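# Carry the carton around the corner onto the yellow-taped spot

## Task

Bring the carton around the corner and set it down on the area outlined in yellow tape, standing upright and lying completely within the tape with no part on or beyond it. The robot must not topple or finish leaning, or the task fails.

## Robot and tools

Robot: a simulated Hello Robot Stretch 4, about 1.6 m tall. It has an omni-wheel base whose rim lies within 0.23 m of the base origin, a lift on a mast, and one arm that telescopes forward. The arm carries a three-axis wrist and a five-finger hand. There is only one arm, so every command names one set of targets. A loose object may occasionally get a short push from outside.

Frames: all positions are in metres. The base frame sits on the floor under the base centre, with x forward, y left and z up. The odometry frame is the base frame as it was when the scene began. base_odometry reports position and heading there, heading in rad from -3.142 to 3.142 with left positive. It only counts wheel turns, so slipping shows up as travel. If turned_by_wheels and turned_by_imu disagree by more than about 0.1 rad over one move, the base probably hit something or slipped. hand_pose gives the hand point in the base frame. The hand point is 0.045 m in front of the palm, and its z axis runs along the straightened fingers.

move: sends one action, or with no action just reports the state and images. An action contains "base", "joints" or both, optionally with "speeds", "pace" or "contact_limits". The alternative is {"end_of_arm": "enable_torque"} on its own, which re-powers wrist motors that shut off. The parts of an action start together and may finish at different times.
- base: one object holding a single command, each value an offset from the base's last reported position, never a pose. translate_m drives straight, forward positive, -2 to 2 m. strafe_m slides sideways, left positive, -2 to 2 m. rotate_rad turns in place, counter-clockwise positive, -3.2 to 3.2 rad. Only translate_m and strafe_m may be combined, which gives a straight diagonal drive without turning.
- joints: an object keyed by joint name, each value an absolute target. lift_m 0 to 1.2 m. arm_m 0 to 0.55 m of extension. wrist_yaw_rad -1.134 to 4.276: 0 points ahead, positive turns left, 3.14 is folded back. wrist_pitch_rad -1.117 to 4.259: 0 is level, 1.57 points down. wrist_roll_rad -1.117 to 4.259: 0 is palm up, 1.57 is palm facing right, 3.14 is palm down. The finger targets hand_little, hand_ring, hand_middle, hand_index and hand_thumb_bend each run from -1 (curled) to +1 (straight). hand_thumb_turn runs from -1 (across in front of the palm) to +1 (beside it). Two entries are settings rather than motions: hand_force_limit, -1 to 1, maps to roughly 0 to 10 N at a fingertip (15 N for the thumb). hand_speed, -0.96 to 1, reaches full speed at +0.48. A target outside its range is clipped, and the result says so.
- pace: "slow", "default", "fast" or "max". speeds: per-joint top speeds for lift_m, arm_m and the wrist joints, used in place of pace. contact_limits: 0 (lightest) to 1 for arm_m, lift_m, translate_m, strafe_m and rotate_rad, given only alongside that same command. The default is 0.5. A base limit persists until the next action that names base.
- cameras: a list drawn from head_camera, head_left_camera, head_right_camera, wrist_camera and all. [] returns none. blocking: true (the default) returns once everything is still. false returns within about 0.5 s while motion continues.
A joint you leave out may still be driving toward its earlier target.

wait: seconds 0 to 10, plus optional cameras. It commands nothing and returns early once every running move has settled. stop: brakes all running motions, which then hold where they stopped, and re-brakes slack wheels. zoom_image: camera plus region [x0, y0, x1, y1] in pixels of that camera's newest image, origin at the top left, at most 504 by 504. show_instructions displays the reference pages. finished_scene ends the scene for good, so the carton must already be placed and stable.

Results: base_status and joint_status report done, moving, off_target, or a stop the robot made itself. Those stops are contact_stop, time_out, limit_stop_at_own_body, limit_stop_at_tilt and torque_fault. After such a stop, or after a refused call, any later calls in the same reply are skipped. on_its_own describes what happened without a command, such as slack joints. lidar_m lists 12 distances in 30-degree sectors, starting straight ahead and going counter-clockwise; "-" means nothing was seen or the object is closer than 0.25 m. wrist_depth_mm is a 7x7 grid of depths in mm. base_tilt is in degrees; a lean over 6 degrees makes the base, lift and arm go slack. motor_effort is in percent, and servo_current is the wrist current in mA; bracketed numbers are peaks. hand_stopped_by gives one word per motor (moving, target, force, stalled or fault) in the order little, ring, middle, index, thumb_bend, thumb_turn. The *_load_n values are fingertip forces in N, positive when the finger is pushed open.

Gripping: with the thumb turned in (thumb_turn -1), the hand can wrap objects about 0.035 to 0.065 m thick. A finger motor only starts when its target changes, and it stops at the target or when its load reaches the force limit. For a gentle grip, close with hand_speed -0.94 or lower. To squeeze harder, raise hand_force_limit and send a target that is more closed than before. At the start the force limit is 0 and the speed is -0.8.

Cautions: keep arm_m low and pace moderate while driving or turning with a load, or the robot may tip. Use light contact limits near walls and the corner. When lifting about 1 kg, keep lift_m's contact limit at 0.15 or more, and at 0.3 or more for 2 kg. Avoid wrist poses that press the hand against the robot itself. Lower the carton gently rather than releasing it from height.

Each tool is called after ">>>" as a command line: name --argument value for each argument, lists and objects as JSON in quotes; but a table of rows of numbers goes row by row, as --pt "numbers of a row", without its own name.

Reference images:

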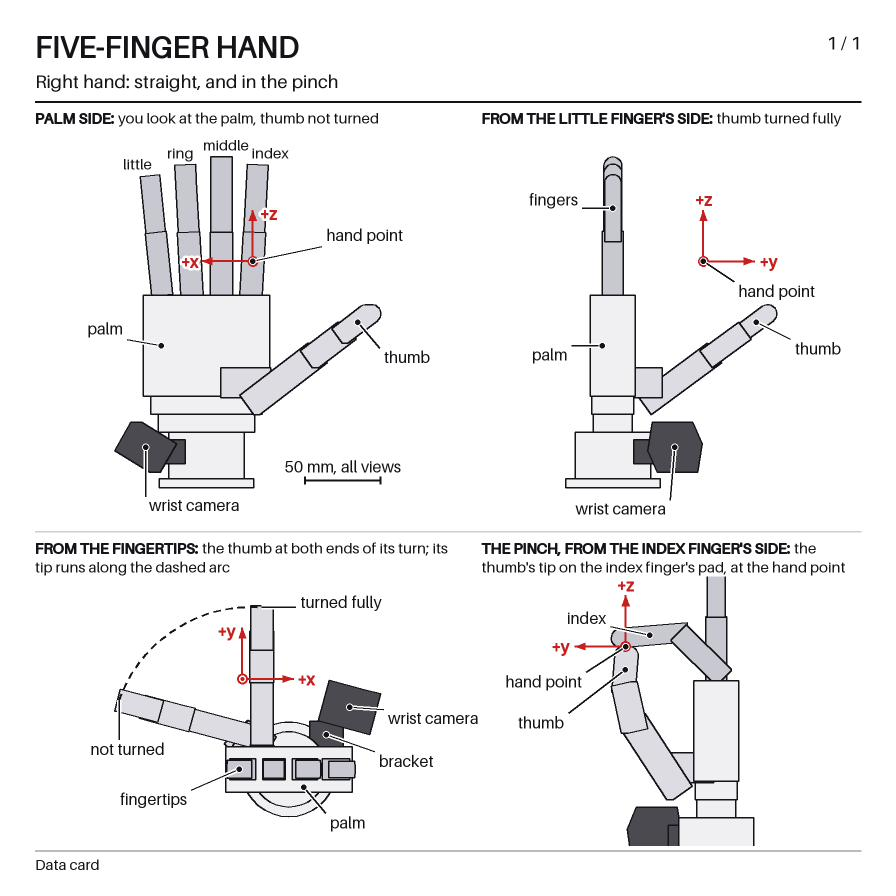

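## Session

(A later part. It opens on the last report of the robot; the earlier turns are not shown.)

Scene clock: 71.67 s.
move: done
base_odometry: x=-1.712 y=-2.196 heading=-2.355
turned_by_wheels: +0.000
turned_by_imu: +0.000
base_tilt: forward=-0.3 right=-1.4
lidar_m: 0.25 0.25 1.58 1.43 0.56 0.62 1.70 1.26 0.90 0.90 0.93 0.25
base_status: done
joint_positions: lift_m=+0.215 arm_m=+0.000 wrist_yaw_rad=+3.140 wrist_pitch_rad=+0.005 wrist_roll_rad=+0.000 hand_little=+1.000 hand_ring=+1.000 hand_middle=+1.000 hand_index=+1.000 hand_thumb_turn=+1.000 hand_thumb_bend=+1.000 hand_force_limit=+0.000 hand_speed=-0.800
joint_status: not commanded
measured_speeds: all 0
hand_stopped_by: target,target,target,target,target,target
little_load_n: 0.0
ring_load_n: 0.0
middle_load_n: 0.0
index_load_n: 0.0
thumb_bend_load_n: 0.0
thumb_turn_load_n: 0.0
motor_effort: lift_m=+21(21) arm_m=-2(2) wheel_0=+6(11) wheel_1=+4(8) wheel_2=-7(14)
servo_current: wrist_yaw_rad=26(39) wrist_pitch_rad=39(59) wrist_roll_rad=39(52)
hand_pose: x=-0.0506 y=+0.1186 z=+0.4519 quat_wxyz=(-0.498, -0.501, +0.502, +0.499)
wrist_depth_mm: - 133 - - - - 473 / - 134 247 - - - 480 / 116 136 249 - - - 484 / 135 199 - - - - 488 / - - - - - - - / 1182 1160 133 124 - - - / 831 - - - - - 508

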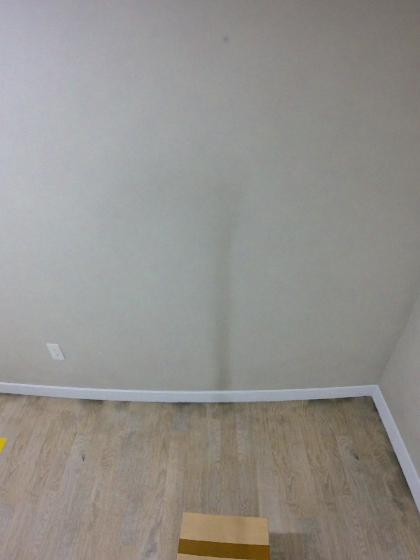

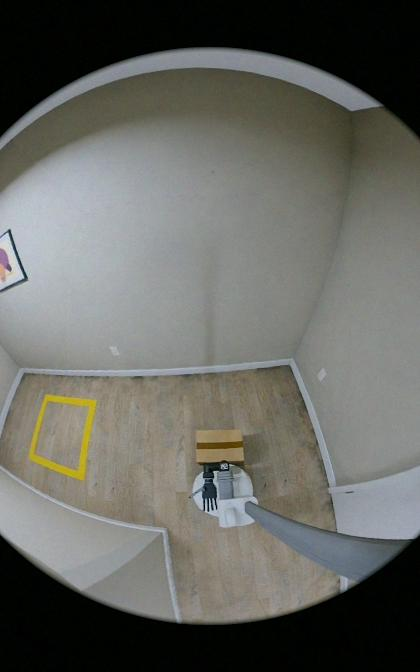

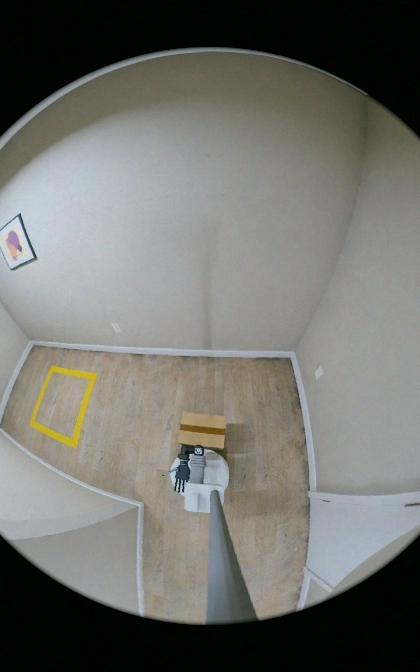

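>>> move --base '{"translate_m": -0.12}'

>>> move --base '{"strafe_m": -0.59}' --cameras '["head_camera", "head_left_camera"]'

>>> move --base '{"translate_m": 0.46}'

>>> move --base '{"rotate_rad": 1.5708}' --cameras '["head_camera", "head_left_camera", "head_right_camera"]'

Scene clock: 73.70 s.
move: done
base_odometry: x=-1.628 y=-2.111 heading=-2.355
turned_by_wheels: +0.000
turned_by_imu: -0.001
base_tilt: forward=-0.2 right=-1.6
lidar_m: 0.30 0.33 1.73 0.96 0.50 0.61 1.68 1.32 0.94 0.88 0.95 0.34
base_status: done
joint_positions: lift_m=+0.215 arm_m=+0.000 wrist_yaw_rad=+3.140 wrist_pitch_rad=+0.005 wrist_roll_rad=+0.000 hand_little=+1.000 hand_ring=+1.000 hand_middle=+1.000 hand_index=+1.000 hand_thumb_turn=+1.000 hand_thumb_bend=+1.000 hand_force_limit=+0.000 hand_speed=-0.800
joint_status: not commanded
measured_speeds: all 0
hand_stopped_by: target,target,target,target,target,target
little_load_n: 0.0
ring_load_n: 0.0
middle_load_n: 0.0
index_load_n: 0.0
thumb_bend_load_n: 0.0
thumb_turn_load_n: 0.0
motor_effort: lift_m=+21(21) arm_m=-2(2) wheel_0=-1(6) wheel_1=+0(6) wheel_2=-1(8)
servo_current: wrist_yaw_rad=26(39) wrist_pitch_rad=26(59) wrist_roll_rad=39(52)
hand_pose: x=-0.0506 y=+0.1186 z=+0.4519 quat_wxyz=(-0.498, -0.501, +0.502, +0.499)
wrist_depth_mm: - 133 - - - - - / - 134 234 - - - - / 115 135 238 - - - - / 135 192 - - - - - / - - - - - - - / 1160 1160 133 124 - - - / 831 - - - - - -
pictures: none

Scene clock: 77.00 s.
move: done
base_odometry: x=-2.045 y=-1.694 heading=-2.355
turned_by_wheels: +0.000
turned_by_imu: +0.001
base_tilt: forward=-0.3 right=-1.5
lidar_m: 1.19 0.60 0.54 1.04 1.05 1.45 1.42 0.47 0.31 0.31 0.32 0.46
base_status: done
joint_positions: lift_m=+0.215 arm_m=+0.000 wrist_yaw_rad=+3.140 wrist_pitch_rad=+0.005 wrist_roll_rad=+0.000 hand_little=+1.000 hand_ring=+1.000 hand_middle=+1.000 hand_index=+1.000 hand_thumb_turn=+1.000 hand_thumb_bend=+1.000 hand_force_limit=+0.000 hand_speed=-0.800
joint_status: not commanded
measured_speeds: all 0
hand_stopped_by: target,target,target,target,target,target
little_load_n: 0.0
ring_load_n: 0.0
middle_load_n: 0.0
index_load_n: 0.0
thumb_bend_load_n: 0.0
thumb_turn_load_n: 0.0
motor_effort: lift_m=+21(21) arm_m=-2(2) wheel_0=-2(8) wheel_1=+1(10) wheel_2=+0(4)
servo_current: wrist_yaw_rad=33(39) wrist_pitch_rad=52(52) wrist_roll_rad=39(52)
hand_pose: x=-0.0506 y=+0.1186 z=+0.4519 quat_wxyz=(-0.498, -0.501, +0.502, +0.499)
wrist_depth_mm: - 132 - - - - - / - 134 234 - - - - / 115 135 238 - - - - / 135 171 - - - - - / 654 842 - - - 114 - / 654 798 133 124 - - - / 627 - - - - - 842

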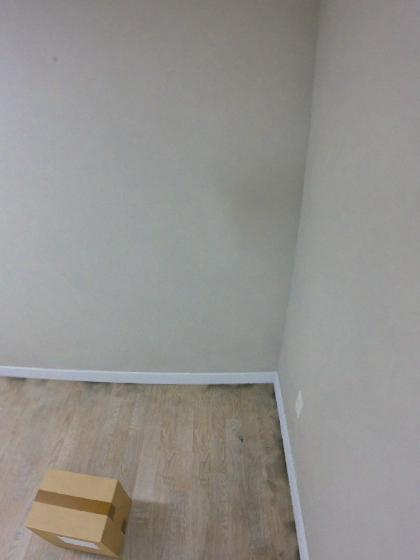

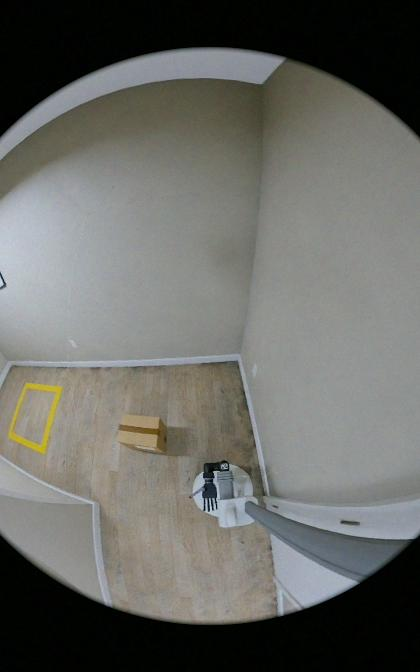

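Scene clock: 80.03 s.
move: done
base_odometry: x=-2.370 y=-2.020 heading=-2.355
turned_by_wheels: +0.000
turned_by_imu: +0.002
base_tilt: forward=-0.3 right=-1.5
lidar_m: 0.79 0.84 1.11 0.41 0.45 1.44 1.32 0.46 0.33 0.30 0.32 0.45
base_status: done
joint_positions: lift_m=+0.215 arm_m=+0.000 wrist_yaw_rad=+3.140 wrist_pitch_rad=+0.005 wrist_roll_rad=+0.000 hand_little=+1.000 hand_ring=+1.000 hand_middle=+1.000 hand_index=+1.000 hand_thumb_turn=+1.000 hand_thumb_bend=+1.000 hand_force_limit=+0.000 hand_speed=-0.800
joint_status: not commanded
measured_speeds: all 0
hand_stopped_by: target,target,target,target,target,target
little_load_n: 0.0
ring_load_n: 0.0
middle_load_n: 0.0
index_load_n: 0.0
thumb_bend_load_n: 0.0
thumb_turn_load_n: 0.0
motor_effort: lift_m=+21(21) arm_m=-2(2) wheel_0=+1(6) wheel_1=+0(7) wheel_2=+1(11)
servo_current: wrist_yaw_rad=26(39) wrist_pitch_rad=46(59) wrist_roll_rad=39(52)
hand_pose: x=-0.0506 y=+0.1186 z=+0.4519 quat_wxyz=(-0.498, -0.501, +0.502, +0.499)
wrist_depth_mm: - 133 - - - - - / - 134 247 - - - - / 116 136 249 - - - - / 135 178 - - - - - / 654 854 1808 - - 114 - / 654 778 133 123 - - - / 668 - - - - - 842
pictures: none

Scene clock: 82.20 s.
move: done
base_odometry: x=-2.370 y=-2.020 heading=-0.785
turned_by_wheels: +1.571
turned_by_imu: +1.568
base_tilt: forward=-0.3 right=-1.6
lidar_m: 0.42 0.44 1.41 1.24 0.46 0.34 0.30 0.32 0.45 0.79 0.83 1.11
base_status: done
joint_positions: lift_m=+0.215 arm_m=+0.000 wrist_yaw_rad=+3.140 wrist_pitch_rad=+0.005 wrist_roll_rad=+0.000 hand_little=+1.000 hand_ring=+1.000 hand_middle=+1.000 hand_index=+1.000 hand_thumb_turn=+1.000 hand_thumb_bend=+1.000 hand_force_limit=+0.000 hand_speed=-0.800
joint_status: not commanded
measured_speeds: all 0
hand_stopped_by: target,target,target,target,target,target
little_load_n: 0.0
ring_load_n: 0.0
middle_load_n: 0.0
index_load_n: 0.0
thumb_bend_load_n: 0.0
thumb_turn_load_n: 0.0
motor_effort: lift_m=+21(21) arm_m=-2(2) wheel_0=-1(7) wheel_1=-2(8) wheel_2=-1(10)
servo_current: wrist_yaw_rad=39(39) wrist_pitch_rad=33(52) wrist_roll_rad=26(46)
hand_pose: x=-0.0506 y=+0.1186 z=+0.4519 quat_wxyz=(-0.498, -0.501, +0.502, +0.499)
wrist_depth_mm: - 133 421 430 445 452 466 / - 134 427 433 445 459 473 / 116 136 427 442 449 462 473 / 135 224 436 439 455 466 480 / 418 430 439 449 459 466 - / 424 430 132 124 - - - / 430 - - - - - 496

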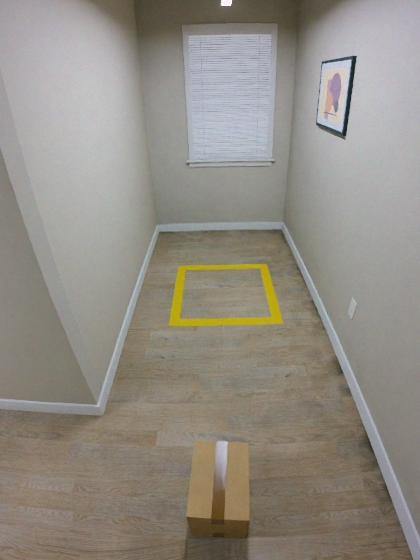

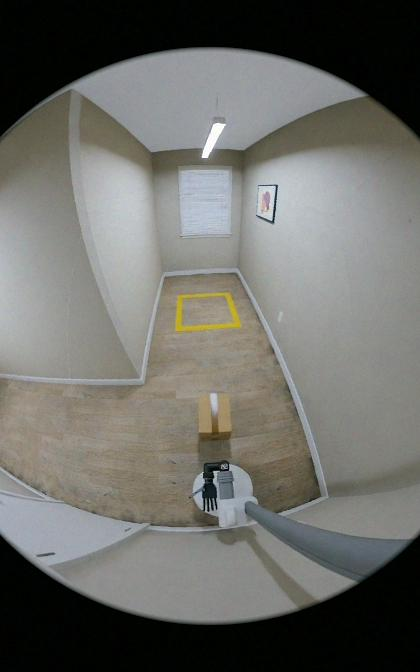

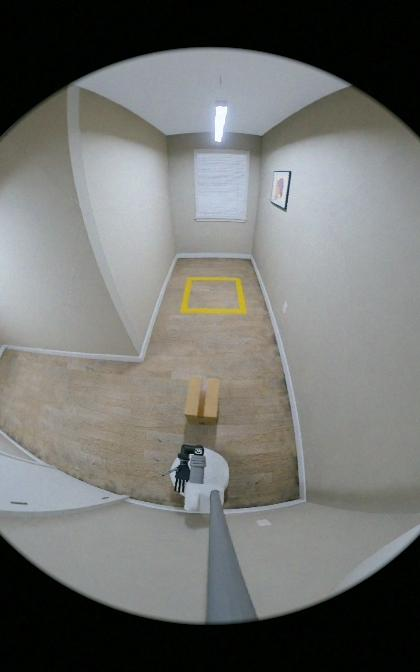

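>>> move --base '{"translate_m": 0.6}' --pace "slow" --cameras '["head_camera"]'

Scene clock: 90.20 s.
move: done
base_odometry: x=-1.946 y=-2.443 heading=-0.784
turned_by_wheels: +0.001
turned_by_imu: +0.001
base_tilt: forward=-0.4 right=-1.5
lidar_m: 0.25 0.25 0.82 1.53 1.31 0.96 0.88 0.94 0.82 0.78 0.80 0.25
base_status: done
joint_positions: lift_m=+0.215 arm_m=+0.000 wrist_yaw_rad=+3.140 wrist_pitch_rad=+0.005 wrist_roll_rad=+0.000 hand_little=+1.000 hand_ring=+1.000 hand_middle=+1.000 hand_index=+1.000 hand_thumb_turn=+1.000 hand_thumb_bend=+1.000 hand_force_limit=+0.000 hand_speed=-0.800
joint_status: not commanded
measured_speeds: all 0
hand_stopped_by: target,target,target,target,target,target
little_load_n: 0.0
ring_load_n: 0.0
middle_load_n: 0.0
index_load_n: 0.0
thumb_bend_load_n: 0.0
thumb_turn_load_n: 0.0
motor_effort: lift_m=+20(21) arm_m=-2(2) wheel_0=+8(10) wheel_1=+4(8) wheel_2=-5(14)
servo_current: wrist_yaw_rad=26(39) wrist_pitch_rad=59(65) wrist_roll_rad=39(52)
hand_pose: x=-0.0506 y=+0.1185 z=+0.4519 quat_wxyz=(-0.499, -0.501, +0.501, +0.499)
wrist_depth_mm: - 132 - - - - - / - 134 184 - - 1025 - / 115 135 217 - - 1042 - / 135 155 - - - 1060 - / - - - - - 1060 - / - 110 122 124 - - - / 842 - - - - - 842

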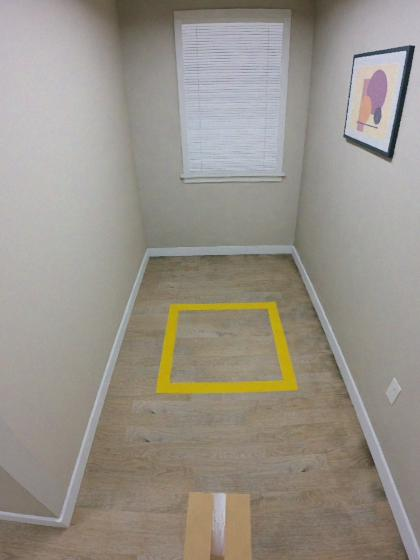

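>>> move --base '{"translate_m": 0.65, "strafe_m": -0.01}' --pace "slow" --cameras '["head_camera"]'

Scene clock: 98.10 s.
move: done
base_odometry: x=-1.492 y=-2.909 heading=-0.784
turned_by_wheels: +0.000
turned_by_imu: +0.000
base_tilt: forward=-0.3 right=-1.5
lidar_m: 0.25 0.26 0.75 0.70 0.72 1.64 1.54 1.11 0.79 0.74 0.76 0.25
base_status: done
joint_positions: lift_m=+0.215 arm_m=+0.000 wrist_yaw_rad=+3.140 wrist_pitch_rad=+0.005 wrist_roll_rad=+0.000 hand_little=+1.000 hand_ring=+1.000 hand_middle=+1.000 hand_index=+1.000 hand_thumb_turn=+1.000 hand_thumb_bend=+1.000 hand_force_limit=+0.000 hand_speed=-0.800
joint_status: not commanded
measured_speeds: all 0
hand_stopped_by: target,target,target,target,target,target
little_load_n: 0.0
ring_load_n: 0.0
middle_load_n: 0.0
index_load_n: 0.0
thumb_bend_load_n: 0.0
thumb_turn_load_n: 0.0
motor_effort: lift_m=+21(21) arm_m=-2(2) wheel_0=+7(12) wheel_1=+4(9) wheel_2=-7(13)
servo_current: wrist_yaw_rad=20(39) wrist_pitch_rad=39(59) wrist_roll_rad=39(59)
hand_pose: x=-0.0506 y=+0.1185 z=+0.4519 quat_wxyz=(-0.499, -0.501, +0.501, +0.499)
wrist_depth_mm: - 133 - - 1576 - 1661 / - 135 186 - 1661 - 1708 / 115 136 218 - 1661 - 1708 / 135 156 - - 1708 - 1756 / 1308 - - - 1708 - - / 1160 1160 133 123 - - - / 831 - - - - - 854

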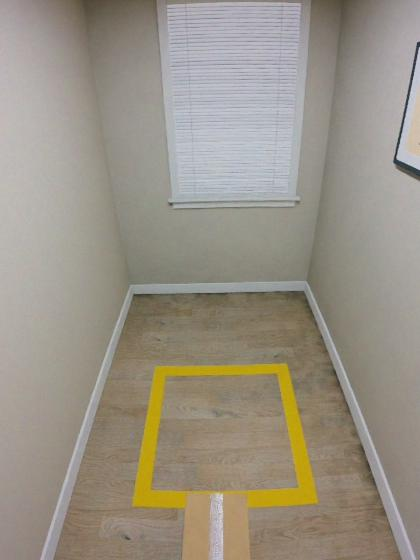

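>>> move --base '{"translate_m": 0.53}' --pace "slow" --cameras '["head_camera"]'

>>> move --base '{"translate_m": -0.45}' --cameras '["head_camera", "head_left_camera", "head_right_camera"]'

Scene clock: 105.10 s.
move: done
base_odometry: x=-1.117 y=-3.282 heading=-0.783
turned_by_wheels: +0.000
turned_by_imu: +0.000
base_tilt: forward=-0.3 right=-1.6
lidar_m: 0.25 0.25 0.77 0.71 0.74 1.02 2.07 1.11 0.77 0.72 0.75 0.25
base_status: done
joint_positions: lift_m=+0.215 arm_m=+0.000 wrist_yaw_rad=+3.140 wrist_pitch_rad=+0.005 wrist_roll_rad=+0.000 hand_little=+1.000 hand_ring=+1.000 hand_middle=+1.000 hand_index=+1.000 hand_thumb_turn=+1.000 hand_thumb_bend=+1.000 hand_force_limit=+0.000 hand_speed=-0.800
joint_status: not commanded
measured_speeds: all 0
hand_stopped_by: target,target,target,target,target,target
little_load_n: 0.0
ring_load_n: 0.0
middle_load_n: 0.0
index_load_n: 0.0
thumb_bend_load_n: 0.0
thumb_turn_load_n: 0.0
motor_effort: lift_m=+20(21) arm_m=-2(2) wheel_0=+7(13) wheel_1=+5(9) wheel_2=-6(14)
servo_current: wrist_yaw_rad=26(39) wrist_pitch_rad=33(65) wrist_roll_rad=46(52)
hand_pose: x=-0.0506 y=+0.1185 z=+0.4519 quat_wxyz=(-0.499, -0.501, +0.501, +0.499)
wrist_depth_mm: - 133 - - - - 768 / - 135 241 - - - 768 / 115 135 252 - - - 768 / 135 191 - - - - 778 / 1308 1808 - - - - - / 1160 1205 132 124 - - - / 842 - - - - - 723

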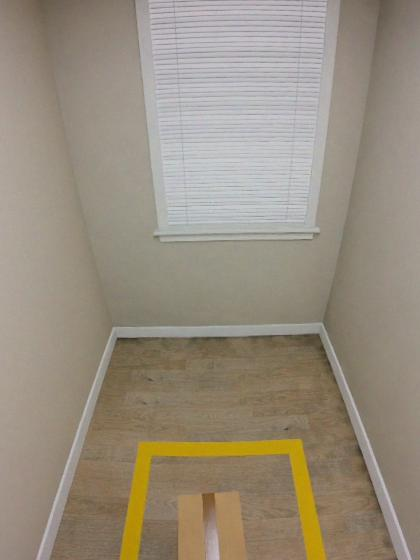

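Scene clock: 108.10 s.
move: done
base_odometry: x=-1.436 y=-2.965 heading=-0.784
turned_by_wheels: +0.000
turned_by_imu: -0.001
base_tilt: forward=-0.2 right=-1.5
lidar_m: 0.64 1.05 0.75 0.69 0.72 1.71 1.62 1.11 0.79 0.74 0.78 1.02
base_status: done
joint_positions: lift_m=+0.215 arm_m=+0.000 wrist_yaw_rad=+3.140 wrist_pitch_rad=+0.005 wrist_roll_rad=+0.000 hand_little=+1.000 hand_ring=+1.000 hand_middle=+1.000 hand_index=+1.000 hand_thumb_turn=+1.000 hand_thumb_bend=+1.000 hand_force_limit=+0.000 hand_speed=-0.800
joint_status: not commanded
measured_speeds: all 0
hand_stopped_by: target,target,target,target,target,target
little_load_n: 0.0
ring_load_n: 0.0
middle_load_n: 0.0
index_load_n: 0.0
thumb_bend_load_n: 0.0
thumb_turn_load_n: 0.0
motor_effort: lift_m=+21(21) arm_m=-2(2) wheel_0=+0(7) wheel_1=-1(6) wheel_2=-1(10)
servo_current: wrist_yaw_rad=33(39) wrist_pitch_rad=33(59) wrist_roll_rad=39(52)
hand_pose: x=-0.0506 y=+0.1185 z=+0.4519 quat_wxyz=(-0.499, -0.501, +0.501, +0.499)
wrist_depth_mm: - 133 - - 1708 - 1756 / - 134 196 - 1708 - 1756 / 115 135 226 - 1808 - 1808 / 135 154 - - - - 1863 / 1336 - - - 1756 - - / 1182 1160 133 123 - - - / 831 - - - - - 831

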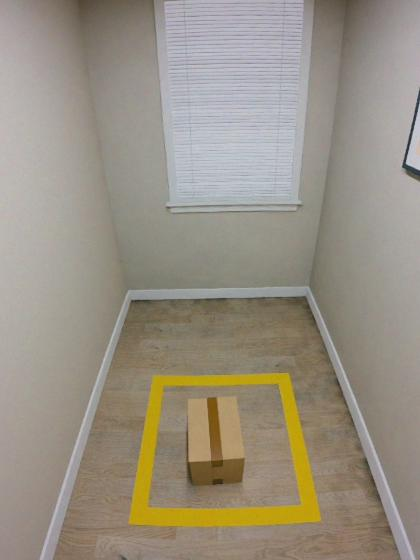

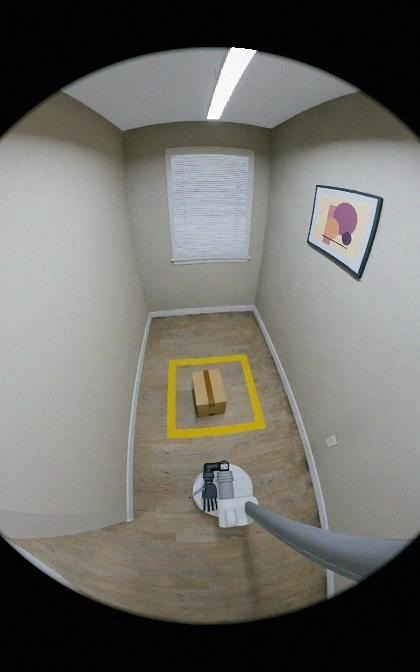

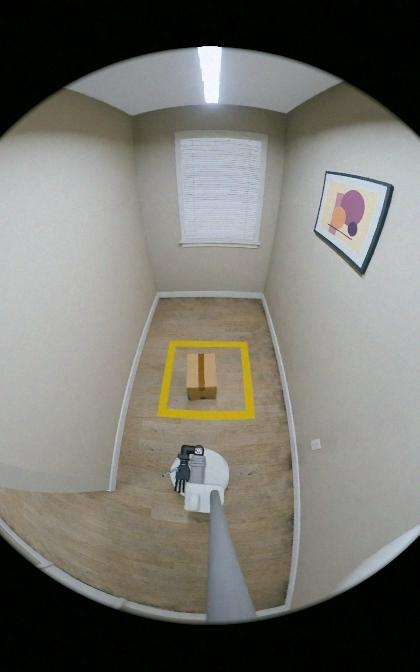

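>>> finished_scene

The scene is finished: the task was done.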